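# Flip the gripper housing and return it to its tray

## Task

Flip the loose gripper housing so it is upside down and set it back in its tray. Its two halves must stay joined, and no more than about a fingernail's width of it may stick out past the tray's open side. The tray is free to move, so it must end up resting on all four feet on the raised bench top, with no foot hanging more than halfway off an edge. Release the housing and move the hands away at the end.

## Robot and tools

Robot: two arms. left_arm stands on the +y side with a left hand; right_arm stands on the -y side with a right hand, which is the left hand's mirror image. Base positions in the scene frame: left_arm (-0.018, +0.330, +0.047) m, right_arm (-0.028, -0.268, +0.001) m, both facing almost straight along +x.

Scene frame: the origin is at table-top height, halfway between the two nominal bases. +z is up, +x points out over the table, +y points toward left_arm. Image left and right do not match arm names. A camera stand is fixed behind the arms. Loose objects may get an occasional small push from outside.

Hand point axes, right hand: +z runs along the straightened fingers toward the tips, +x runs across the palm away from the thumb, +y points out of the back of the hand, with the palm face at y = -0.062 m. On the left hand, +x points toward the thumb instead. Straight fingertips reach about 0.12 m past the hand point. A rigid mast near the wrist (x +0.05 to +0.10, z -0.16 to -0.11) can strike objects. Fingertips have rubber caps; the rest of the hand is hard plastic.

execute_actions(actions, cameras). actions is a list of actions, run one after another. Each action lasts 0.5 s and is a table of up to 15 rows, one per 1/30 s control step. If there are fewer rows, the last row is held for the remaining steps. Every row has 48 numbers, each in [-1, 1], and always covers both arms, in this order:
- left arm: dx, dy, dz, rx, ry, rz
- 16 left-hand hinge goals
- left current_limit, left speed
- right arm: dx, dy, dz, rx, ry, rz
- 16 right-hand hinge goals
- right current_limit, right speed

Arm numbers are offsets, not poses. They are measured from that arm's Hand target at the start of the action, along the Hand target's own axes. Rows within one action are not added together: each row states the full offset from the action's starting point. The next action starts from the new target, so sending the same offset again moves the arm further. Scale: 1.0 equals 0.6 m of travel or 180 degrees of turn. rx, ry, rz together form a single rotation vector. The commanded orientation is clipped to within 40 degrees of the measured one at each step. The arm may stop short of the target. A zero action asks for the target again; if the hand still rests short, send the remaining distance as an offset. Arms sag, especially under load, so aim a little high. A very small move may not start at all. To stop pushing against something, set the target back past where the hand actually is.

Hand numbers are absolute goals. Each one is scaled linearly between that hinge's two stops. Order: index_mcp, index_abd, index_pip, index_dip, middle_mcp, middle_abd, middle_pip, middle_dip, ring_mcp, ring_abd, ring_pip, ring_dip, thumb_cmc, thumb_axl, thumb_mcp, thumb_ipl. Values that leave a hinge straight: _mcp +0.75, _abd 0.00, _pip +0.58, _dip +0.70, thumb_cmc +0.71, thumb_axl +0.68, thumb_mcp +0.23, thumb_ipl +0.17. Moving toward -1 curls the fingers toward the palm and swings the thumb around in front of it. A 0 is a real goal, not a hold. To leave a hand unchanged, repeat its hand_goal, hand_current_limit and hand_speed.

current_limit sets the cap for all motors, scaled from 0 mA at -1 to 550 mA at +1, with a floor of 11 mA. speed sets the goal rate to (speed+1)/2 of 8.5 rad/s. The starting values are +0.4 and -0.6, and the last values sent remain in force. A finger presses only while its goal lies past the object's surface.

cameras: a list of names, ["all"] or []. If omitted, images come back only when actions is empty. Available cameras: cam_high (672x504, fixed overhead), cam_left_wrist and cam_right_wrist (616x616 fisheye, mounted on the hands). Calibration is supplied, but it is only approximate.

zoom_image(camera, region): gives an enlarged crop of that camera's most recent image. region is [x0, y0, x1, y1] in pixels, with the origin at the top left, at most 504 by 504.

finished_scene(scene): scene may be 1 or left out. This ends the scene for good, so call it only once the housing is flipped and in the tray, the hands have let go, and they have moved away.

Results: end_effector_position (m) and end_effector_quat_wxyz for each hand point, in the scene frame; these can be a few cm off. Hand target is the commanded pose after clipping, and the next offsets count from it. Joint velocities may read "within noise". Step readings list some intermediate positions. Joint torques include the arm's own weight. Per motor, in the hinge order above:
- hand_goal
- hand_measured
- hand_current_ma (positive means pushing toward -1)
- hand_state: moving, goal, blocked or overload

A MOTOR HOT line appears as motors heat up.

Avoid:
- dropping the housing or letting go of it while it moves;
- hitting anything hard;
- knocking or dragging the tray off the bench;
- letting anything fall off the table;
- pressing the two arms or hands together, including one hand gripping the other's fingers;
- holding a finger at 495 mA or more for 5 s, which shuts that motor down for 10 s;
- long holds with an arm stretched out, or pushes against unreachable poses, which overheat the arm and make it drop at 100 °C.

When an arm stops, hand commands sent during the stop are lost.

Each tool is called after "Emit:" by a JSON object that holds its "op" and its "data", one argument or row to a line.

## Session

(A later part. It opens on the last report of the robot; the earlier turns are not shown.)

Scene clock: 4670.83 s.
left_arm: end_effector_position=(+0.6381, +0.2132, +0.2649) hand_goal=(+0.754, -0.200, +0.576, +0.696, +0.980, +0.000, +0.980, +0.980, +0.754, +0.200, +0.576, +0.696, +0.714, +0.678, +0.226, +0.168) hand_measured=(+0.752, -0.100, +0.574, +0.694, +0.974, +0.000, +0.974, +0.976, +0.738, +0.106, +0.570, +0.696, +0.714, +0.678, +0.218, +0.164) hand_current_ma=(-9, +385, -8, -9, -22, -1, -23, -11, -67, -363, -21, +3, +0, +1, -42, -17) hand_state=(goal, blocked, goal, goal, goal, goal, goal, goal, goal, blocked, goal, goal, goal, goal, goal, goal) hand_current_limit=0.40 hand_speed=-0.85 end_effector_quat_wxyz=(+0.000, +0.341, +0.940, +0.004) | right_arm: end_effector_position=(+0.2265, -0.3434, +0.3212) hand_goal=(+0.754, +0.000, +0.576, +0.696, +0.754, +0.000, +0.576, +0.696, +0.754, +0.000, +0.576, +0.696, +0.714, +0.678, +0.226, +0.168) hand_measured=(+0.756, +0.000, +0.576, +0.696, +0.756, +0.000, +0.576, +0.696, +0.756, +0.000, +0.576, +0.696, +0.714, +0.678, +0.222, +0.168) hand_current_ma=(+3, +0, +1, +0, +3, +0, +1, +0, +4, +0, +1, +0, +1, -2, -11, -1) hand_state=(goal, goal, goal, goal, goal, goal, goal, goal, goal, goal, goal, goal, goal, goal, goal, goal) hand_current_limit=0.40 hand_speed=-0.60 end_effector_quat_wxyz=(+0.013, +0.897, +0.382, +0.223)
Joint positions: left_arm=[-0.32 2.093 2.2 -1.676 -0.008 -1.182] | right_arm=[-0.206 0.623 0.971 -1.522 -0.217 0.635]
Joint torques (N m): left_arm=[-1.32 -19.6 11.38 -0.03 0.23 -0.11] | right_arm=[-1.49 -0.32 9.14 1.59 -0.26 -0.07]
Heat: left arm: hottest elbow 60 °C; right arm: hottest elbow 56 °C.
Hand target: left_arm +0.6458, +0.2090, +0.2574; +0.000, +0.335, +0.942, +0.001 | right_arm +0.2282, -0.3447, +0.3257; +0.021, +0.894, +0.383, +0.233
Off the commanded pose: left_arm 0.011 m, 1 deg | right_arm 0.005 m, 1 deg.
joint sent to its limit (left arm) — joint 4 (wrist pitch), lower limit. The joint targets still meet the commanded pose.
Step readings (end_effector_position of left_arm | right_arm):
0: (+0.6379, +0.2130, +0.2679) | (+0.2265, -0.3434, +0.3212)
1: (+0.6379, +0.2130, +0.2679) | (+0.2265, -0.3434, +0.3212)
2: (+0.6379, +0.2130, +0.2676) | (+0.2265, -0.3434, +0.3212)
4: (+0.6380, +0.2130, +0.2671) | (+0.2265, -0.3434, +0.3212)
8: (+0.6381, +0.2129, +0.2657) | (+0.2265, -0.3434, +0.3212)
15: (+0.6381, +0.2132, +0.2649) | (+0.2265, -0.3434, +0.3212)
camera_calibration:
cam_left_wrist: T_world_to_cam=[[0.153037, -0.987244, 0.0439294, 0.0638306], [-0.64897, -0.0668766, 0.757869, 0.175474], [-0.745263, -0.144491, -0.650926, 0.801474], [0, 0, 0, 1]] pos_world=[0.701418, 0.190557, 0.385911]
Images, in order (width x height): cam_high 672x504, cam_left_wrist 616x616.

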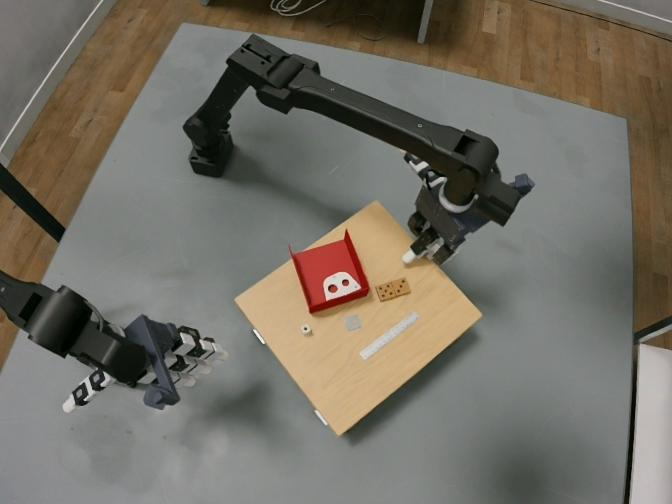

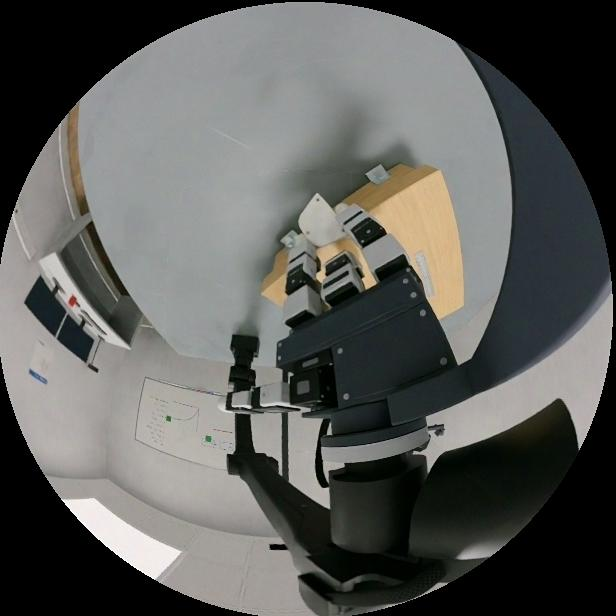

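Emit:
{"op": "execute_actions", "data": {
  "actions": [
    [[0,0,0,0,0,0,0.754,-0.2,0.576,0.696,0.98,0,0.98,0.98,0.754,0.2,0.576,0.696,0.714,0.678,0.226,0.168,0.1,-0.85,0,0,0,0,0,0,0.754,0,0.576,0.696,0.754,0,0.576,0.696,0.754,0,0.576,0.696,0.714,0.678,0.226,0.168,0.4,-0.6]]
  ],
  "cameras": ["cam_left_wrist"]
}}

Emit:
{"op": "zoom_image", "data": {
  "camera": "cam_left_wrist",
  "region": [270, 140, 410, 280]
}}

Scene clock: 4678.53 s.
left_arm: end_effector_position=(+0.6381, +0.2132, +0.2649) hand_goal=(+0.754, -0.200, +0.576, +0.696, +0.980, +0.000, +0.980, +0.980, +0.754, +0.200, +0.576, +0.696, +0.714, +0.678, +0.226, +0.168) hand_measured=(+0.752, -0.100, +0.574, +0.694, +0.974, +0.000, +0.974, +0.976, +0.738, +0.106, +0.570, +0.696, +0.714, +0.678, +0.218, +0.164) hand_current_ma=(-9, +303, -8, -9, -22, -1, -23, -11, -67, -302, -21, +3, +0, +1, -42, -17) hand_state=(goal, blocked, goal, goal, goal, goal, goal, goal, goal, blocked, goal, goal, goal, goal, goal, goal) hand_current_limit=0.10 hand_speed=-0.85 end_effector_quat_wxyz=(+0.000, +0.341, +0.940, +0.004) | right_arm: end_effector_position=(+0.2265, -0.3434, +0.3212) hand_goal=(+0.754, +0.000, +0.576, +0.696, +0.754, +0.000, +0.576, +0.696, +0.754, +0.000, +0.576, +0.696, +0.714, +0.678, +0.226, +0.168) hand_measured=(+0.756, +0.000, +0.576, +0.696, +0.756, +0.000, +0.576, +0.696, +0.756, +0.000, +0.576, +0.696, +0.714, +0.678, +0.222, +0.168) hand_current_ma=(+3, +0, +1, +0, +3, +0, +1, +0, +4, +0, +1, +0, +1, -2, -11, -1) hand_state=(goal, goal, goal, goal, goal, goal, goal, goal, goal, goal, goal, goal, goal, goal, goal, goal) hand_current_limit=0.40 hand_speed=-0.60 end_effector_quat_wxyz=(+0.013, +0.897, +0.382, +0.223)
Joint positions: left_arm=[-0.32 2.093 2.2 -1.676 -0.008 -1.182] | right_arm=[-0.206 0.623 0.971 -1.522 -0.217 0.635]
Joint torques (N m): left_arm=[-0.97 -19.55 11.25 -0.12 0.18 -0.07] | right_arm=[-1.32 -0.62 9.13 1.61 -0.25 -0.06]
Heat: left arm: hottest elbow 60 °C; right arm: hottest elbow 56 °C.
Hand target: left_arm +0.6458, +0.2090, +0.2574; +0.000, +0.335, +0.942, +0.001 | right_arm +0.2282, -0.3447, +0.3257; +0.021, +0.894, +0.383, +0.233
Off the commanded pose: left_arm 0.012 m, 1 deg | right_arm 0.005 m, 1 deg.
joint sent to its limit (left arm) — joint 4 (wrist pitch), lower limit. The joint targets still meet the commanded pose.
Step readings (end_effector_position of left_arm | right_arm):
0: (+0.6381, +0.2132, +0.2649) | (+0.2265, -0.3434, +0.3212)
1: (+0.6381, +0.2132, +0.2649) | (+0.2265, -0.3434, +0.3212)
2: (+0.6381, +0.2132, +0.2649) | (+0.2265, -0.3434, +0.3212)
4: (+0.6381, +0.2132, +0.2649) | (+0.2265, -0.3434, +0.3212)
8: (+0.6381, +0.2132, +0.2649) | (+0.2265, -0.3434, +0.3212)
15: (+0.6381, +0.2132, +0.2649) | (+0.2265, -0.3434, +0.3212)
camera_calibration:
cam_left_wrist: T_world_to_cam=[[0.153037, -0.987244, 0.0439294, 0.0638306], [-0.64897, -0.0668766, 0.757869, 0.175474], [-0.745263, -0.144491, -0.650926, 0.801474], [0, 0, 0, 1]] pos_world=[0.701418, 0.190557, 0.385911]
Images, in order (width x height): cam_left_wrist 616x616.

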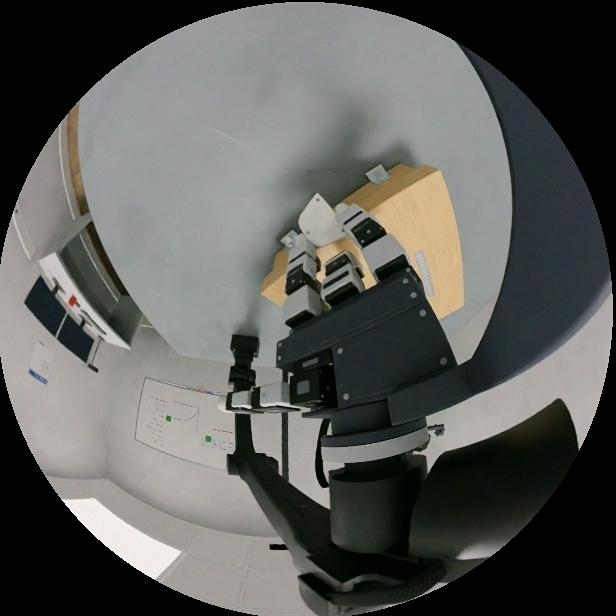

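Scaled by 3.600 from the camera's 616x616 image, which has a finer 880x880 frame.

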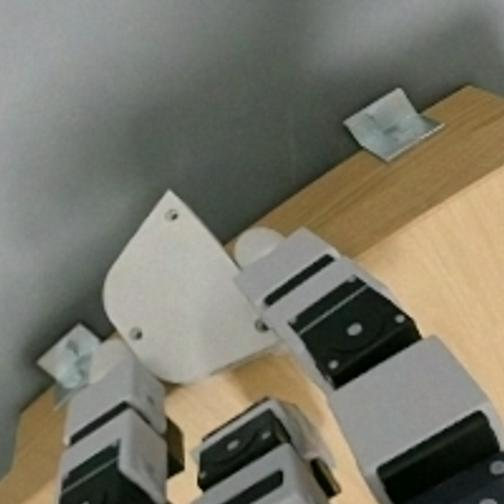

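Emit:
{"op": "execute_actions", "data": {
  "actions": [
    [[0,0,0.012,0,0,0,0.754,-0.2,0.576,0.696,0.98,0,0.98,0.98,0.754,0.2,0.576,0.696,0.714,0.678,0.226,0.168,0.1,-0.85,0,0,0,0,0,0,0.754,0,0.576,0.696,0.754,0,0.576,0.696,0.754,0,0.576,0.696,0.714,0.678,0.226,0.168,0.4,-0.6]]
  ],
  "cameras": ["cam_left_wrist"]
}}

Emit:
{"op": "zoom_image", "data": {
  "camera": "cam_left_wrist",
  "region": [270, 140, 410, 280]
}}

Scene clock: 4683.03 s.
left_arm: end_effector_position=(+0.6403, +0.2125, +0.2643) hand_goal=(+0.754, -0.200, +0.576, +0.696, +0.980, +0.000, +0.980, +0.980, +0.754, +0.200, +0.576, +0.696, +0.714, +0.678, +0.226, +0.168) hand_measured=(+0.752, -0.100, +0.574, +0.694, +0.974, +0.000, +0.974, +0.976, +0.738, +0.106, +0.570, +0.696, +0.714, +0.678, +0.218, +0.164) hand_current_ma=(-9, +302, -8, -9, -22, -1, -23, -11, -67, -302, -21, +3, +0, +1, -42, -17) hand_state=(goal, blocked, goal, goal, goal, goal, goal, goal, goal, blocked, goal, goal, goal, goal, goal, goal) hand_current_limit=0.10 hand_speed=-0.85 end_effector_quat_wxyz=(+0.004, +0.341, +0.940, +0.004) | right_arm: end_effector_position=(+0.2265, -0.3434, +0.3212) hand_goal=(+0.754, +0.000, +0.576, +0.696, +0.754, +0.000, +0.576, +0.696, +0.754, +0.000, +0.576, +0.696, +0.714, +0.678, +0.226, +0.168) hand_measured=(+0.756, +0.000, +0.576, +0.696, +0.756, +0.000, +0.576, +0.696, +0.756, +0.000, +0.576, +0.696, +0.714, +0.678, +0.222, +0.168) hand_current_ma=(+3, +0, +1, +0, +3, +0, +1, +0, +4, +0, +1, +0, +1, -2, -11, -1) hand_state=(goal, goal, goal, goal, goal, goal, goal, goal, goal, goal, goal, goal, goal, goal, goal, goal) hand_current_limit=0.40 hand_speed=-0.60 end_effector_quat_wxyz=(+0.013, +0.897, +0.382, +0.223)
Joint positions: left_arm=[-0.32 2.095 2.2 -1.668 -0.008 -1.182] | right_arm=[-0.206 0.623 0.971 -1.522 -0.217 0.635]
Joint torques (N m): left_arm=[-0.85 -19.9 9.8 0.38 0.19 -0.11] | right_arm=[-1.38 -0.5 9.21 1.61 -0.25 -0.08]
Heat: left arm: hottest elbow 60 °C; right arm: hottest elbow 56 °C.
Hand target: left_arm +0.6458, +0.2090, +0.2503; +0.000, +0.335, +0.942, +0.001 | right_arm +0.2282, -0.3447, +0.3257; +0.021, +0.894, +0.383, +0.233
Off the commanded pose: left_arm 0.016 m, 1 deg | right_arm 0.005 m, 1 deg.
Step readings (end_effector_position of left_arm | right_arm):
0: (+0.6381, +0.2132, +0.2649) | (+0.2265, -0.3434, +0.3212)
1: (+0.6381, +0.2132, +0.2649) | (+0.2265, -0.3434, +0.3212)
2: (+0.6381, +0.2132, +0.2649) | (+0.2265, -0.3434, +0.3212)
4: (+0.6385, +0.2131, +0.2650) | (+0.2265, -0.3434, +0.3212)
8: (+0.6397, +0.2127, +0.2645) | (+0.2265, -0.3434, +0.3212)
15: (+0.6403, +0.2125, +0.2643) | (+0.2265, -0.3434, +0.3212)
camera_calibration:
cam_left_wrist: T_world_to_cam=[[0.152755, -0.987132, 0.0472862, 0.0620244], [-0.654467, -0.0651927, 0.753275, 0.181751], [-0.740499, -0.146014, -0.656004, 0.801151], [0, 0, 0, 1]] pos_world=[0.702727, 0.190054, 0.385717]
Images, in order (width x height): cam_left_wrist 616x616.

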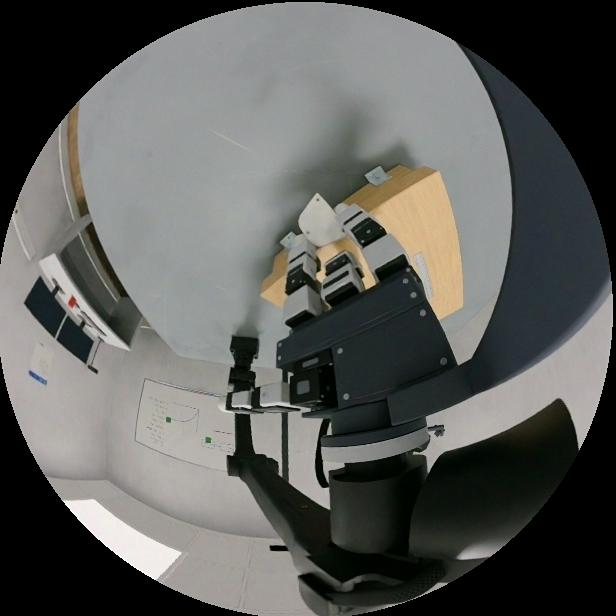

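Scaled by 3.600 from the camera's 616x616 image, which has a finer 880x880 frame.

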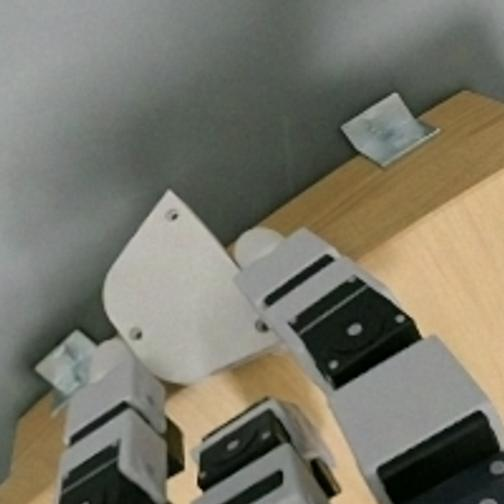

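Emit:
{"op": "execute_actions", "data": {
  "actions": [
    [[0,0,-0.08,0,0,0,0.754,-0.2,0.576,0.696,0.98,0,0.98,0.98,0.754,0.2,0.576,0.696,0.714,0.678,0.226,0.168,0.4,-0.85,0,0,0,0,0,0,0.754,0,0.576,0.696,0.754,0,0.576,0.696,0.754,0,0.576,0.696,0.714,0.678,0.226,0.168,0.4,-0.6]],
    [[0,0,-0.1,0,0,0.03,0.754,-0.2,0.576,0.696,0.98,0,0.98,0.98,0.754,0.2,0.576,0.696,0.714,0.678,0.226,0.168,0.4,-0.85,0,0,0,0,0,0,0.754,0,0.576,0.696,0.754,0,0.576,0.696,0.754,0,0.576,0.696,0.714,0.678,0.226,0.168,0.4,-0.6]],
    [[0.07,-0.06,-0.06,0,0,0.07,0.754,-0.2,0.576,0.696,0.98,0,0.98,0.98,0.754,0.2,0.576,0.696,0.714,0.678,0.226,0.168,0.4,-0.85,0,0,0,0,0,0,0.754,0,0.576,0.696,0.754,0,0.576,0.696,0.754,0,0.576,0.696,0.714,0.678,0.226,0.168,0.4,-0.6]]
  ],
  "cameras": ["cam_high","cam_left_wrist"]
}}

Emit:
{"op": "zoom_image", "data": {
  "camera": "cam_left_wrist",
  "region": [270, 140, 410, 280]
}}

Scene clock: 4777.23 s.
left_arm: end_effector_position=(+0.5887, +0.2184, +0.3963) hand_goal=(+0.754, -0.200, +0.576, +0.696, +0.980, +0.000, +0.980, +0.980, +0.754, +0.200, +0.576, +0.696, +0.714, +0.678, +0.226, +0.168) hand_measured=(+0.752, -0.100, +0.574, +0.694, +0.974, +0.000, +0.974, +0.976, +0.752, +0.106, +0.574, +0.696, +0.714, +0.678, +0.218, +0.164) hand_current_ma=(-8, +385, -8, -8, -22, -1, -23, -11, -6, -361, -8, +3, +0, +1, -42, -17) hand_state=(goal, blocked, goal, goal, goal, goal, goal, goal, goal, blocked, goal, goal, goal, goal, goal, goal) hand_current_limit=0.40 hand_speed=-0.85 end_effector_quat_wxyz=(+0.077, +0.471, +0.878, +0.025) | right_arm: end_effector_position=(+0.2265, -0.3434, +0.3212) hand_goal=(+0.754, +0.000, +0.576, +0.696, +0.754, +0.000, +0.576, +0.696, +0.754, +0.000, +0.576, +0.696, +0.714, +0.678, +0.226, +0.168) hand_measured=(+0.756, +0.000, +0.576, +0.696, +0.756, +0.000, +0.576, +0.696, +0.756, +0.000, +0.576, +0.696, +0.714, +0.678, +0.222, +0.168) hand_current_ma=(+3, +0, +1, +0, +3, +0, +1, +0, +4, +0, +1, +0, +1, -2, -11, -1) hand_state=(goal, goal, goal, goal, goal, goal, goal, goal, goal, goal, goal, goal, goal, goal, goal, goal) hand_current_limit=0.40 hand_speed=-0.60 end_effector_quat_wxyz=(+0.013, +0.897, +0.382, +0.223)
Joint positions: left_arm=[-0.33 1.786 2.053 -1.676 -0.023 -0.902] | right_arm=[-0.206 0.623 0.971 -1.522 -0.217 0.635]
Joint torques (N m): left_arm=[-1.49 -17.08 8.84 0.28 -0.15 0.21] | right_arm=[-1.55 -0.44 9.2 1.55 -0.26 -0.07]
Heat: left arm: hottest elbow 55 °C; right arm: hottest elbow 56 °C.
Hand target: left_arm +0.5906, +0.2127, +0.3943; +0.000, +0.478, +0.878, +0.000 | right_arm +0.2282, -0.3447, +0.3257; +0.021, +0.894, +0.383, +0.233
Off the commanded pose: left_arm 0.006 m, 9 deg | right_arm 0.005 m, 1 deg.
joint sent to its limit (left arm) — joint 4 (wrist pitch), lower limit. The joint targets are off in orientation, not in position.
Step readings (end_effector_position of left_arm | right_arm):
0: (+0.6403, +0.2125, +0.2643) | (+0.2265, -0.3434, +0.3212)
1: (+0.6403, +0.2125, +0.2643) | (+0.2265, -0.3434, +0.3212)
2: (+0.6403, +0.2125, +0.2643) | (+0.2265, -0.3434, +0.3212)
4: (+0.6403, +0.2127, +0.2644) | (+0.2265, -0.3434, +0.3212)
8: (+0.6405, +0.2129, +0.2647) | (+0.2265, -0.3434, +0.3212)
15: (+0.6403, +0.2130, +0.2648) | (+0.2265, -0.3434, +0.3212)
16: (+0.6403, +0.2131, +0.2654) | (+0.2265, -0.3434, +0.3212)
17: (+0.6404, +0.2136, +0.2671) | (+0.2265, -0.3434, +0.3212)
19: (+0.6406, +0.2139, +0.2730) | (+0.2265, -0.3434, +0.3212)
23: (+0.6392, +0.2146, +0.2979) | (+0.2265, -0.3434, +0.3212)
30: (+0.6369, +0.2152, +0.3426) | (+0.2265, -0.3434, +0.3212)
31: (+0.6370, +0.2151, +0.3453) | (+0.2265, -0.3434, +0.3212)
32: (+0.6360, +0.2149, +0.3472) | (+0.2265, -0.3434, +0.3212)
34: (+0.6267, +0.2157, +0.3470) | (+0.2265, -0.3434, +0.3212)
38: (+0.6041, +0.2184, +0.3567) | (+0.2265, -0.3434, +0.3212)
45: (+0.5904, +0.2194, +0.3974) | (+0.2265, -0.3434, +0.3212)
camera_calibration:
cam_left_wrist: T_world_to_cam=[[-0.14292, -0.988098, 0.0568966, 0.239998], [-0.750123, 0.145642, 0.645062, 0.102074], [-0.64567, 0.0495125, -0.762009, 0.793975], [0, 0, 0, 1]] pos_world=[0.623514, 0.182963, 0.525518]
Images, in order (width x height): cam_high 672x504, cam_left_wrist 616x616.

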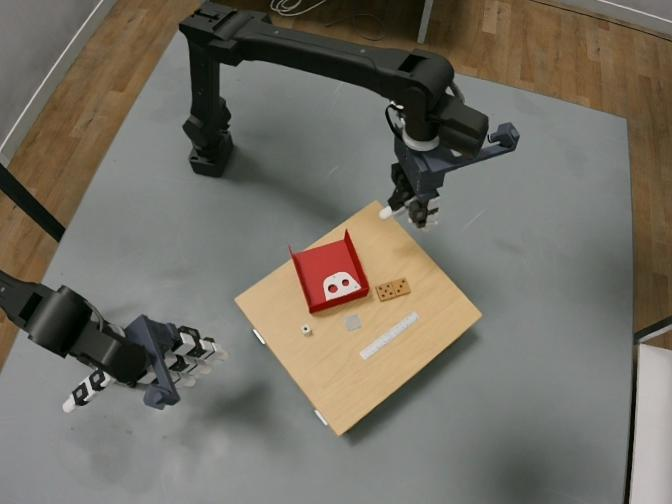

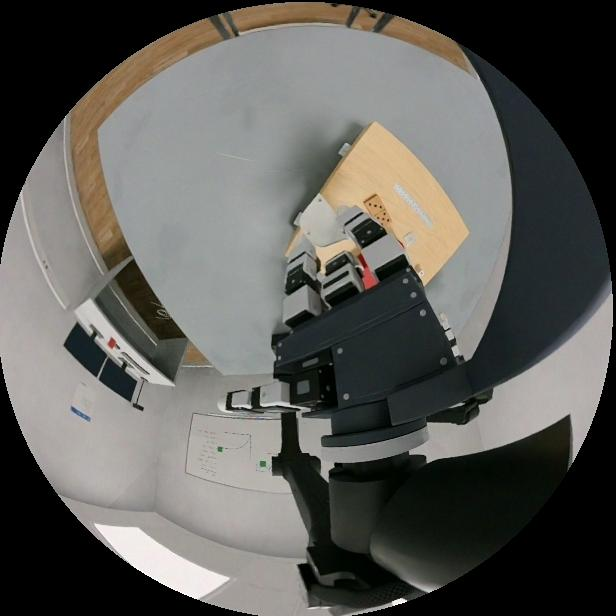

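Scaled by 3.600 from the camera's 616x616 image, which has a finer 880x880 frame.

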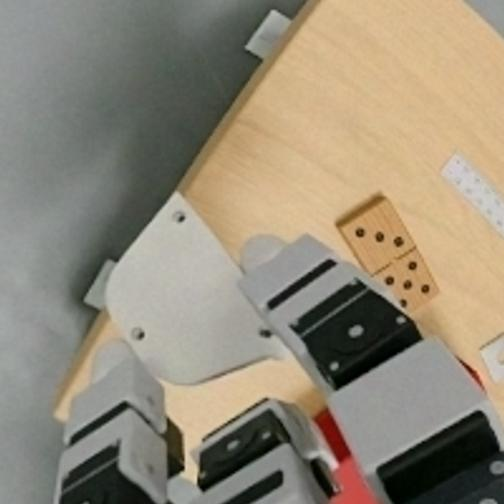

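Emit:
{"op": "execute_actions", "data": {
  "actions": [
    [[0.02,-0.0465,0,0,0,0.09,0.754,-0.2,0.576,0.696,0.98,0,0.98,0.98,0.754,0.2,0.576,0.696,0.714,0.678,0.226,0.168,0.4,-0.85,0,0,0,0,0,0,0.754,0,0.576,0.696,0.754,0,0.576,0.696,0.754,0,0.576,0.696,0.714,0.678,0.226,0.168,0.4,-0.6]],
    [[-0.0017,-0.0527,0,0,0,0.09,0.754,-0.2,0.576,0.696,0.98,0,0.98,0.98,0.754,0.2,0.576,0.696,0.714,0.678,0.226,0.168,0.4,-0.85,0,0,0,0,0,0,0.754,0,0.576,0.696,0.754,0,0.576,0.696,0.754,0,0.576,0.696,0.714,0.678,0.226,0.168,0.4,-0.6]],
    [[-0.0162,-0.0502,0,0,0,0.09,0.754,-0.2,0.576,0.696,0.98,0,0.98,0.98,0.754,0.2,0.576,0.696,0.714,0.678,0.226,0.168,0.4,-0.85,0,0,0,0,0,0,0.754,0,0.576,0.696,0.754,0,0.576,0.696,0.754,0,0.576,0.696,0.714,0.678,0.226,0.168,0.4,-0.6]],
    [[-0.0313,-0.0472,0,0,0,0.09,0.754,-0.2,0.576,0.696,0.98,0,0.98,0.98,0.754,0.2,0.576,0.696,0.714,0.678,0.226,0.168,0.4,-0.85,0,0,0,0,0,0,0.754,0,0.576,0.696,0.754,0,0.576,0.696,0.754,0,0.576,0.696,0.714,0.678,0.226,0.168,0.4,-0.6]],
    [[0,0,0,0,0,0.046,0.754,-0.2,0.576,0.696,0.98,0,0.98,0.98,0.754,0.2,0.576,0.696,0.714,0.678,0.226,0.168,0.4,-0.85,0,0,0,0,0,0,0.754,0,0.576,0.696,0.754,0,0.576,0.696,0.754,0,0.576,0.696,0.714,0.678,0.226,0.168,0.4,-0.6]]
  ],
  "cameras": ["cam_high","cam_left_wrist"]
}}

Emit:
{"op": "zoom_image", "data": {
  "camera": "cam_left_wrist",
  "region": [200, 80, 410, 290]
}}

Emit:
{"op": "zoom_image", "data": {
  "camera": "cam_high",
  "region": [290, 130, 440, 280]
}}

Scene clock: 4803.37 s.
left_arm: end_effector_position=(+0.4689, +0.1763, +0.3894) hand_goal=(+0.754, -0.200, +0.576, +0.696, +0.980, +0.000, +0.980, +0.980, +0.754, +0.200, +0.576, +0.696, +0.714, +0.678, +0.226, +0.168) hand_measured=(+0.752, -0.100, +0.574, +0.694, +0.974, +0.000, +0.974, +0.976, +0.754, +0.106, +0.574, +0.696, +0.714, +0.678, +0.218, +0.164) hand_current_ma=(-7, +385, -7, -8, -20, -1, -22, -11, -1, -361, -5, +3, +0, +1, -42, -17) hand_state=(goal, blocked, goal, goal, goal, goal, goal, goal, goal, blocked, goal, goal, goal, goal, goal, goal) hand_current_limit=0.40 hand_speed=-0.85 end_effector_quat_wxyz=(+0.024, +0.904, +0.427, +0.028) | right_arm: end_effector_position=(+0.2265, -0.3434, +0.3212) hand_goal=(+0.754, +0.000, +0.576, +0.696, +0.754, +0.000, +0.576, +0.696, +0.754, +0.000, +0.576, +0.696, +0.714, +0.678, +0.226, +0.168) hand_measured=(+0.756, +0.000, +0.576, +0.696, +0.756, +0.000, +0.576, +0.696, +0.756, +0.000, +0.576, +0.696, +0.714, +0.678, +0.222, +0.168) hand_current_ma=(+3, +0, +1, +0, +3, +0, +1, +0, +4, +0, +1, +0, +1, -2, -11, -1) hand_state=(goal, goal, goal, goal, goal, goal, goal, goal, goal, goal, goal, goal, goal, goal, goal, goal) hand_current_limit=0.40 hand_speed=-0.60 end_effector_quat_wxyz=(+0.013, +0.897, +0.382, +0.223)
Joint positions: left_arm=[-0.29 1.414 1.593 -1.676 -0.001 0.41] | right_arm=[-0.206 0.623 0.971 -1.522 -0.217 0.635]
Joint torques (N m): left_arm=[-0.44 -11.58 9.11 0.58 0.04 0.26] | right_arm=[-1.55 -0.62 9.17 1.63 -0.25 -0.07]
Heat: left arm: hottest elbow 53 °C; right arm: hottest elbow 56 °C.
Hand target: left_arm +0.4682, +0.1772, +0.3944; +0.000, +0.907, +0.421, +0.000 | right_arm +0.2282, -0.3447, +0.3257; +0.021, +0.894, +0.383, +0.233
Off the commanded pose: left_arm 0.005 m, 4 deg | right_arm 0.005 m, 1 deg.
joint sent to its limit (left arm) — joint 4 (wrist pitch), lower limit. The joint targets are off in orientation, not in position.
Step readings (end_effector_position of left_arm | right_arm):
0: (+0.5887, +0.2184, +0.3963) | (+0.2265, -0.3434, +0.3212)
1: (+0.5887, +0.2182, +0.3954) | (+0.2265, -0.3434, +0.3212)
2: (+0.5874, +0.2177, +0.3933) | (+0.2265, -0.3434, +0.3212)
4: (+0.5796, +0.2167, +0.3844) | (+0.2265, -0.3434, +0.3212)
8: (+0.5659, +0.2163, +0.3725) | (+0.2265, -0.3434, +0.3212)
15: (+0.5631, +0.2128, +0.3834) | (+0.2265, -0.3434, +0.3212)
16: (+0.5626, +0.2125, +0.3844) | (+0.2265, -0.3434, +0.3212)
17: (+0.5608, +0.2116, +0.3842) | (+0.2265, -0.3434, +0.3212)
19: (+0.5518, +0.2103, +0.3799) | (+0.2265, -0.3434, +0.3212)
23: (+0.5361, +0.2082, +0.3777) | (+0.2265, -0.3434, +0.3212)
30: (+0.5323, +0.2029, +0.3905) | (+0.2265, -0.3434, +0.3212)
31: (+0.5321, +0.2022, +0.3902) | (+0.2265, -0.3434, +0.3212)
32: (+0.5305, +0.2011, +0.3886) | (+0.2265, -0.3434, +0.3212)
34: (+0.5225, +0.1990, +0.3822) | (+0.2265, -0.3434, +0.3212)
38: (+0.5073, +0.1955, +0.3764) | (+0.2265, -0.3434, +0.3212)
45: (+0.5019, +0.1890, +0.3889) | (+0.2265, -0.3434, +0.3212)
46: (+0.5014, +0.1881, +0.3891) | (+0.2265, -0.3434, +0.3212)
47: (+0.4997, +0.1868, +0.3880) | (+0.2265, -0.3434, +0.3212)
49: (+0.4915, +0.1841, +0.3829) | (+0.2265, -0.3434, +0.3212)
53: (+0.4760, +0.1812, +0.3790) | (+0.2265, -0.3434, +0.3212)
60: (+0.4697, +0.1766, +0.3895) | (+0.2265, -0.3434, +0.3212)
61: (+0.4696, +0.1763, +0.3895) | (+0.2265, -0.3434, +0.3212)
62: (+0.4695, +0.1757, +0.3895) | (+0.2265, -0.3434, +0.3212)
64: (+0.4694, +0.1753, +0.3895) | (+0.2265, -0.3434, +0.3212)
68: (+0.4702, +0.1784, +0.3895) | (+0.2265, -0.3434, +0.3212)
75: (+0.4697, +0.1780, +0.3894) | (+0.2265, -0.3434, +0.3212)
camera_calibration:
cam_left_wrist: T_world_to_cam=[[-0.98689, -0.16063, -0.0156962, 0.45983], [-0.119356, 0.660908, 0.740915, -0.401133], [-0.108639, 0.733075, -0.671415, 0.305722], [0, 0, 0, 1]] pos_world=[0.439138, 0.114857, 0.50969]
Images, in order (width x height): cam_high 672x504, cam_left_wrist 616x616.

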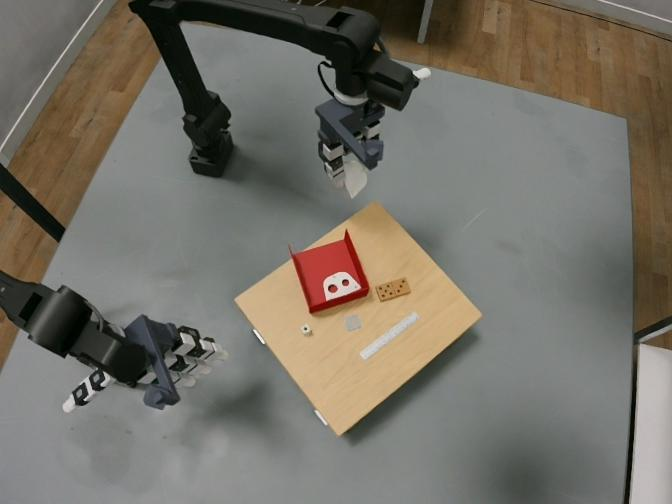

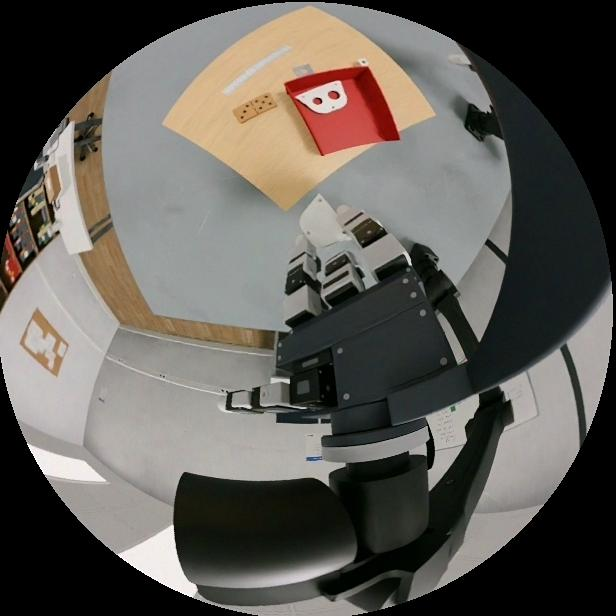

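Scaled by 2.400 from the camera's 616x616 image, which has a finer 880x880 frame.

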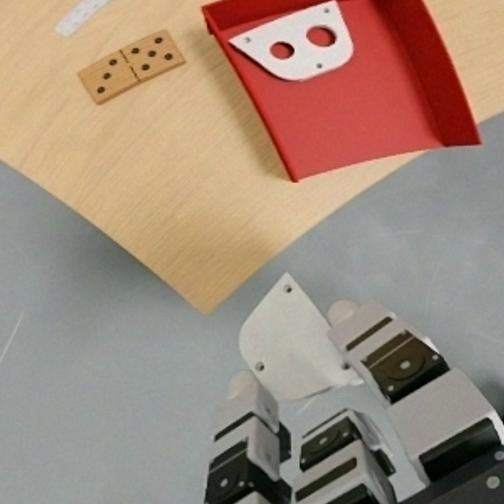

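Scaled by 3.360 from the camera's 672x504 image, which has a finer 960x720 frame.

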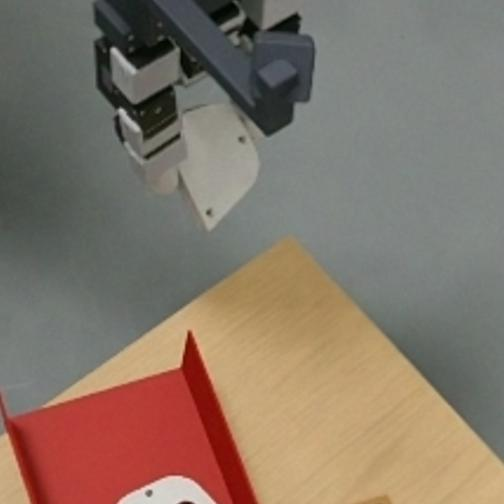

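Emit:
{"op": "execute_actions", "data": {
  "actions": [
    [[0,0,0.08,0,0,0,0.754,-0.2,0.576,0.696,0.98,0,0.98,0.98,0.754,0.2,0.576,0.696,0.714,0.678,0.226,0.168,0.4,-0.85,0,0,0,0,0,0,0.754,0,0.576,0.696,0.754,0,0.576,0.696,0.754,0,0.576,0.696,0.714,0.678,0.226,0.168,0.4,-0.6]],
    [[0,0,0.08,0,0,0,0.754,-0.2,0.576,0.696,0.98,0,0.98,0.98,0.754,0.2,0.576,0.696,0.714,0.678,0.226,0.168,0.4,-0.85,0,0,0,0,0,0,0.754,0,0.576,0.696,0.754,0,0.576,0.696,0.754,0,0.576,0.696,0.714,0.678,0.226,0.168,0.4,-0.6]]
  ],
  "cameras": ["cam_high","cam_left_wrist"]
}}

Emit:
{"op": "zoom_image", "data": {
  "camera": "cam_left_wrist",
  "region": [250, 130, 410, 290]
}}

Emit:
{"op": "zoom_image", "data": {
  "camera": "cam_high",
  "region": [300, 140, 420, 260]
}}

Scene clock: 4819.17 s.
left_arm: end_effector_position=(+0.4639, +0.1776, +0.2947) hand_goal=(+0.754, -0.200, +0.576, +0.696, +0.980, +0.000, +0.980, +0.980, +0.754, +0.200, +0.576, +0.696, +0.714, +0.678, +0.226, +0.168) hand_measured=(+0.752, -0.100, +0.574, +0.694, +0.974, +0.000, +0.974, +0.976, +0.754, +0.106, +0.574, +0.696, +0.714, +0.678, +0.218, +0.164) hand_current_ma=(-7, +385, -7, -8, -20, -1, -22, -11, -1, -361, -5, +3, +0, +1, -42, -17) hand_state=(goal, blocked, goal, goal, goal, goal, goal, goal, goal, blocked, goal, goal, goal, goal, goal, goal) hand_current_limit=0.40 hand_speed=-0.85 end_effector_quat_wxyz=(-0.006, +0.905, +0.426, -0.006) | right_arm: end_effector_position=(+0.2265, -0.3434, +0.3212) hand_goal=(+0.754, +0.000, +0.576, +0.696, +0.754, +0.000, +0.576, +0.696, +0.754, +0.000, +0.576, +0.696, +0.714, +0.678, +0.226, +0.168) hand_measured=(+0.756, +0.000, +0.576, +0.696, +0.756, +0.000, +0.576, +0.696, +0.756, +0.000, +0.576, +0.696, +0.714, +0.678, +0.222, +0.168) hand_current_ma=(+3, +0, +1, +0, +3, +0, +1, +0, +4, +0, +1, +0, +1, -2, -11, -1) hand_state=(goal, goal, goal, goal, goal, goal, goal, goal, goal, goal, goal, goal, goal, goal, goal, goal) hand_current_limit=0.40 hand_speed=-0.60 end_effector_quat_wxyz=(+0.013, +0.897, +0.382, +0.223)
Joint positions: left_arm=[-0.29 1.443 1.397 -1.541 -0.001 0.412] | right_arm=[-0.206 0.623 0.971 -1.522 -0.217 0.635]
Joint torques (N m): left_arm=[-1.08 -11.81 9.4 0.69 -0.09 0.23] | right_arm=[-1.61 0.03 9.18 1.66 -0.27 -0.06]
Heat: left arm: hottest elbow 53 °C; right arm: hottest elbow 55 °C.
Hand target: left_arm +0.4683, +0.1773, +0.2983; -0.001, +0.907, +0.421, +0.000 | right_arm +0.2282, -0.3447, +0.3257; +0.021, +0.894, +0.383, +0.233
Off the commanded pose: left_arm 0.006 m, 1 deg | right_arm 0.005 m, 1 deg.
Step readings (end_effector_position of left_arm | right_arm):
0: (+0.4689, +0.1763, +0.3894) | (+0.2265, -0.3434, +0.3212)
1: (+0.4688, +0.1763, +0.3890) | (+0.2265, -0.3434, +0.3212)
2: (+0.4684, +0.1764, +0.3876) | (+0.2265, -0.3434, +0.3212)
4: (+0.4659, +0.1771, +0.3804) | (+0.2265, -0.3434, +0.3212)
8: (+0.4611, +0.1785, +0.3592) | (+0.2265, -0.3434, +0.3212)
15: (+0.4640, +0.1776, +0.3462) | (+0.2265, -0.3434, +0.3212)
16: (+0.4640, +0.1776, +0.3455) | (+0.2265, -0.3434, +0.3212)
17: (+0.4650, +0.1773, +0.3434) | (+0.2265, -0.3434, +0.3212)
19: (+0.4665, +0.1769, +0.3340) | (+0.2265, -0.3434, +0.3212)
23: (+0.4616, +0.1783, +0.3036) | (+0.2265, -0.3434, +0.3212)
30: (+0.4634, +0.1778, +0.2945) | (+0.2265, -0.3434, +0.3212)
camera_calibration:
cam_left_wrist: T_world_to_cam=[[-0.984964, -0.159769, 0.0657325, 0.428515], [-0.0531677, 0.642339, 0.764574, -0.366847], [-0.164377, 0.749583, -0.641175, 0.254695], [0, 0, 0, 1]] pos_world=[0.444433, 0.113188, 0.415619]
Images, in order (width x height): cam_high 672x504, cam_left_wrist 616x616.

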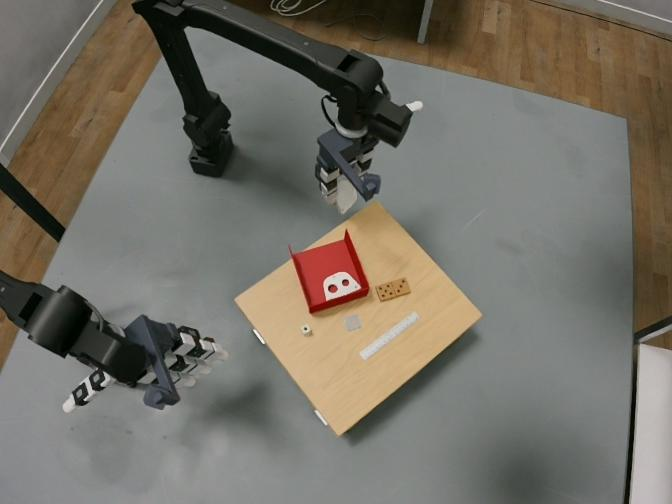

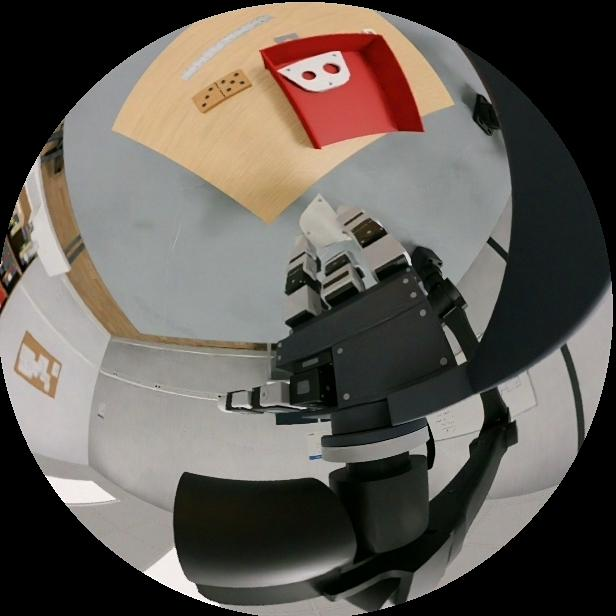

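Scaled by 3.150 from the camera's 616x616 image, which has a finer 880x880 frame.

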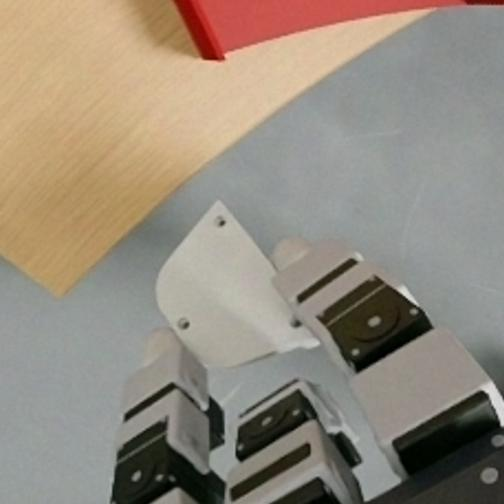

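Scaled by 4.200 from the camera's 672x504 image, which has a finer 960x720 frame.

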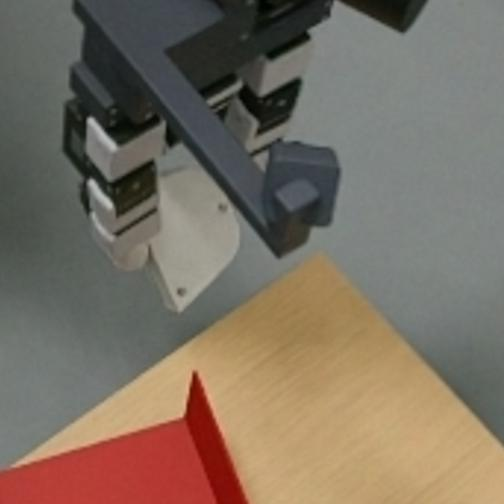

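Emit:
{"op": "execute_actions", "data": {
  "actions": [
    [[0.005,0.02,0.013,0,0,0,0.754,-0.2,0.576,0.696,0.98,0,0.98,0.98,0.754,0.2,0.576,0.696,0.714,0.678,0.226,0.168,0.4,-0.85,0,0,0,0,0,0,0.754,0,0.576,0.696,0.754,0,0.576,0.696,0.754,0,0.576,0.696,0.714,0.678,0.226,0.168,0.4,-0.6]],
    [[0.002,0.025,0,0,0,0,0.754,-0.2,0.576,0.696,0.98,0,0.98,0.98,0.754,0.2,0.576,0.696,0.714,0.678,0.226,0.168,0.4,-0.85,0,0,0,0,0,0,0.754,0,0.576,0.696,0.754,0,0.576,0.696,0.754,0,0.576,0.696,0.714,0.678,0.226,0.168,0.4,-0.6]]
  ],
  "cameras": ["cam_high","cam_left_wrist"]
}}

Emit:
{"op": "zoom_image", "data": {
  "camera": "cam_left_wrist",
  "region": [250, 130, 410, 290]
}}

Emit:
{"op": "zoom_image", "data": {
  "camera": "cam_high",
  "region": [300, 140, 420, 260]
}}

Scene clock: 4828.30 s.
left_arm: end_effector_position=(+0.4757, +0.1720, +0.2708) hand_goal=(+0.754, -0.200, +0.576, +0.696, +0.980, +0.000, +0.980, +0.980, +0.754, +0.200, +0.576, +0.696, +0.714, +0.678, +0.226, +0.168) hand_measured=(+0.752, -0.100, +0.574, +0.694, +0.974, +0.000, +0.974, +0.976, +0.754, +0.106, +0.574, +0.696, +0.714, +0.678, +0.218, +0.164) hand_current_ma=(-7, +385, -7, -8, -20, -1, -22, -11, -1, -361, -5, +3, +0, +1, -42, -17) hand_state=(goal, blocked, goal, goal, goal, goal, goal, goal, goal, blocked, goal, goal, goal, goal, goal, goal) hand_current_limit=0.40 hand_speed=-0.85 end_effector_quat_wxyz=(-0.016, +0.905, +0.424, -0.018) | right_arm: end_effector_position=(+0.2265, -0.3434, +0.3212) hand_goal=(+0.754, +0.000, +0.576, +0.696, +0.754, +0.000, +0.576, +0.696, +0.754, +0.000, +0.576, +0.696, +0.714, +0.678, +0.226, +0.168) hand_measured=(+0.756, +0.000, +0.576, +0.696, +0.756, +0.000, +0.576, +0.696, +0.756, +0.000, +0.576, +0.696, +0.714, +0.678, +0.222, +0.168) hand_current_ma=(+3, +0, +1, +0, +3, +0, +1, +0, +4, +0, +1, +0, +1, -2, -11, -1) hand_state=(goal, goal, goal, goal, goal, goal, goal, goal, goal, goal, goal, goal, goal, goal, goal, goal) hand_current_limit=0.40 hand_speed=-0.60 end_effector_quat_wxyz=(+0.013, +0.897, +0.382, +0.223)
Joint positions: left_arm=[-0.294 1.501 1.403 -1.521 -0.001 0.412] | right_arm=[-0.206 0.623 0.971 -1.522 -0.217 0.635]
Joint torques (N m): left_arm=[-2.08 -12.16 12.53 0.1 -0.1 0.05] | right_arm=[-1.67 -0.21 9.2 1.63 -0.25 -0.07]
Heat: left arm: hottest elbow 53 °C; right arm: hottest elbow 55 °C.
Hand target: left_arm +0.4915, +0.1630, +0.2906; -0.001, +0.907, +0.421, +0.000 | right_arm +0.2282, -0.3447, +0.3257; +0.021, +0.894, +0.383, +0.233
Off the commanded pose: left_arm 0.027 m, 3 deg | right_arm 0.005 m, 1 deg.
Step readings (end_effector_position of left_arm | right_arm):
0: (+0.4639, +0.1776, +0.2947) | (+0.2265, -0.3434, +0.3212)
1: (+0.4640, +0.1776, +0.2947) | (+0.2265, -0.3434, +0.3212)
2: (+0.4643, +0.1775, +0.2948) | (+0.2265, -0.3434, +0.3212)
4: (+0.4659, +0.1771, +0.2950) | (+0.2265, -0.3434, +0.3212)
8: (+0.4689, +0.1762, +0.2916) | (+0.2265, -0.3434, +0.3212)
15: (+0.4709, +0.1756, +0.2859) | (+0.2265, -0.3434, +0.3212)
16: (+0.4709, +0.1756, +0.2857) | (+0.2265, -0.3434, +0.3212)
17: (+0.4709, +0.1756, +0.2855) | (+0.2265, -0.3434, +0.3212)
19: (+0.4713, +0.1755, +0.2836) | (+0.2265, -0.3434, +0.3212)
23: (+0.4735, +0.1739, +0.2757) | (+0.2265, -0.3434, +0.3212)
30: (+0.4745, +0.1723, +0.2689) | (+0.2265, -0.3434, +0.3212)
camera_calibration:
cam_left_wrist: T_world_to_cam=[[-0.983151, -0.156358, 0.0946868, 0.431535], [-0.026803, 0.635712, 0.77146, -0.357574], [-0.180817, 0.755925, -0.629192, 0.24895], [0, 0, 0, 1]] pos_world=[0.459694, 0.106601, 0.391631]
Images, in order (width x height): cam_high 672x504, cam_left_wrist 616x616.

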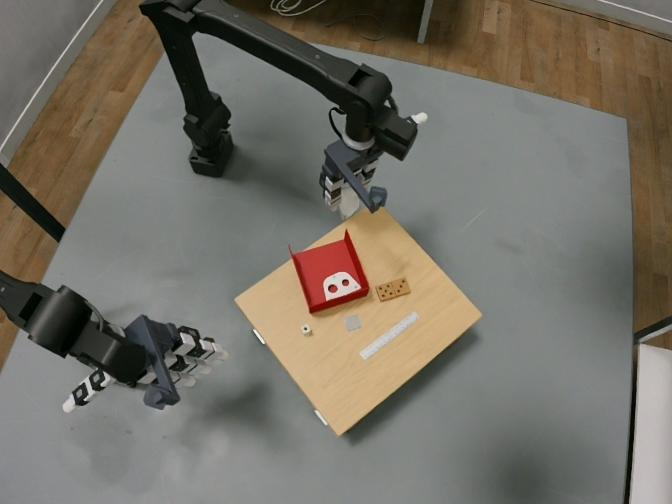

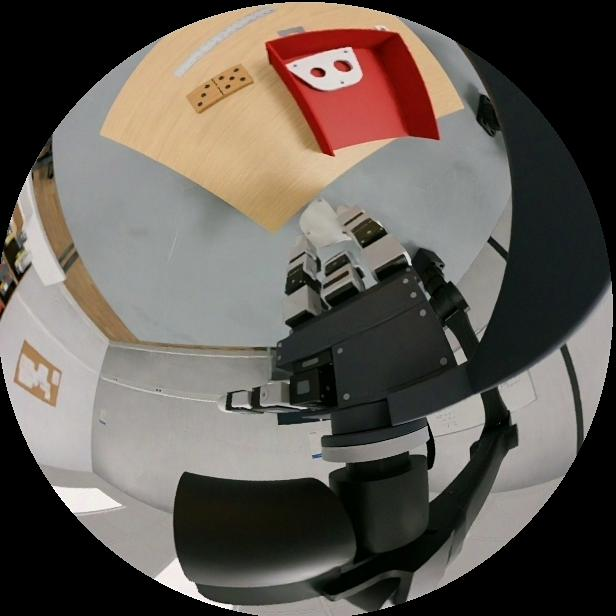

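Scaled by 3.150 from the camera's 616x616 image, which has a finer 880x880 frame.

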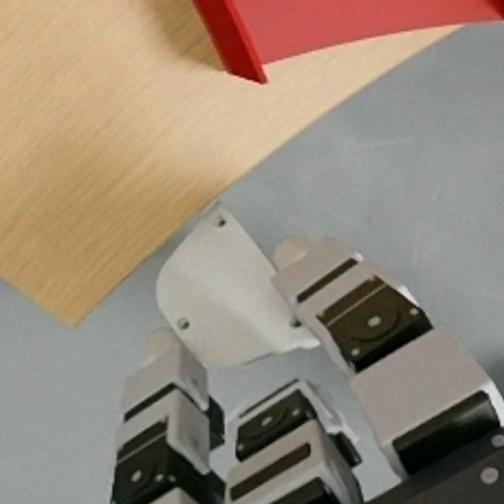

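Scaled by 4.200 from the camera's 672x504 image, which has a finer 960x720 frame.

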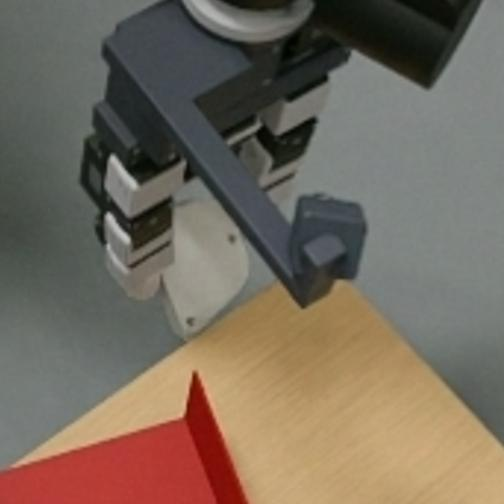

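Emit:
{"op": "execute_actions", "data": {
  "actions": [
    [[0,-0.008,-0.025,0,0,0,0.754,-0.2,0.576,0.696,0.98,0,0.98,0.98,0.754,0.2,0.576,0.696,0.714,0.678,0.226,0.168,0.4,-0.85,0,0,0,0,0,0,0.754,0,0.576,0.696,0.754,0,0.576,0.696,0.754,0,0.576,0.696,0.714,0.678,0.226,0.168,0.4,-0.6]]
  ]
}}

Scene clock: 4833.40 s.
left_arm: end_effector_position=(+0.4768, +0.1717, +0.2805) hand_goal=(+0.754, -0.200, +0.576, +0.696, +0.980, +0.000, +0.980, +0.980, +0.754, +0.200, +0.576, +0.696, +0.714, +0.678, +0.226, +0.168) hand_measured=(+0.752, -0.100, +0.574, +0.694, +0.974, +0.000, +0.974, +0.976, +0.754, +0.106, +0.574, +0.696, +0.714, +0.678, +0.218, +0.164) hand_current_ma=(-7, +385, -7, -8, -20, -1, -22, -11, -1, -361, -5, +3, +0, +1, -42, -17) hand_state=(goal, blocked, goal, goal, goal, goal, goal, goal, goal, blocked, goal, goal, goal, goal, goal, goal) hand_current_limit=0.40 hand_speed=-0.85 end_effector_quat_wxyz=(-0.016, +0.905, +0.424, -0.017) | right_arm: end_effector_position=(+0.2265, -0.3434, +0.3212) hand_goal=(+0.754, +0.000, +0.576, +0.696, +0.754, +0.000, +0.576, +0.696, +0.754, +0.000, +0.576, +0.696, +0.714, +0.678, +0.226, +0.168) hand_measured=(+0.756, +0.000, +0.576, +0.696, +0.756, +0.000, +0.576, +0.696, +0.756, +0.000, +0.576, +0.696, +0.714, +0.678, +0.222, +0.168) hand_current_ma=(+3, +0, +1, +0, +3, +0, +1, +0, +4, +0, +1, +0, +1, -2, -11, -1) hand_state=(goal, goal, goal, goal, goal, goal, goal, goal, goal, goal, goal, goal, goal, goal, goal, goal) hand_current_limit=0.40 hand_speed=-0.60 end_effector_quat_wxyz=(+0.013, +0.897, +0.382, +0.223)
Joint positions: left_arm=[-0.294 1.501 1.429 -1.545 -0.001 0.412] | right_arm=[-0.206 0.623 0.971 -1.522 -0.217 0.635]
Joint torques (N m): left_arm=[-1.55 -12.81 12.66 -0.05 -0.06 0.08] | right_arm=[-1.73 -0.15 9.21 1.68 -0.26 -0.05]
Heat: left arm: hottest elbow 55 °C; right arm: hottest elbow 55 °C.
Hand target: left_arm +0.4877, +0.1661, +0.3054; -0.001, +0.907, +0.421, +0.000 | right_arm +0.2282, -0.3447, +0.3257; +0.021, +0.894, +0.383, +0.233
Off the commanded pose: left_arm 0.028 m, 3 deg | right_arm 0.005 m, 1 deg.
Step readings (end_effector_position of left_arm | right_arm):
0: (+0.4757, +0.1720, +0.2708) | (+0.2265, -0.3434, +0.3212)
1: (+0.4757, +0.1720, +0.2708) | (+0.2265, -0.3434, +0.3212)
2: (+0.4759, +0.1719, +0.2713) | (+0.2265, -0.3434, +0.3212)
4: (+0.4760, +0.1719, +0.2730) | (+0.2265, -0.3434, +0.3212)
8: (+0.4769, +0.1716, +0.2785) | (+0.2265, -0.3434, +0.3212)
15: (+0.4770, +0.1716, +0.2805) | (+0.2265, -0.3434, +0.3212)


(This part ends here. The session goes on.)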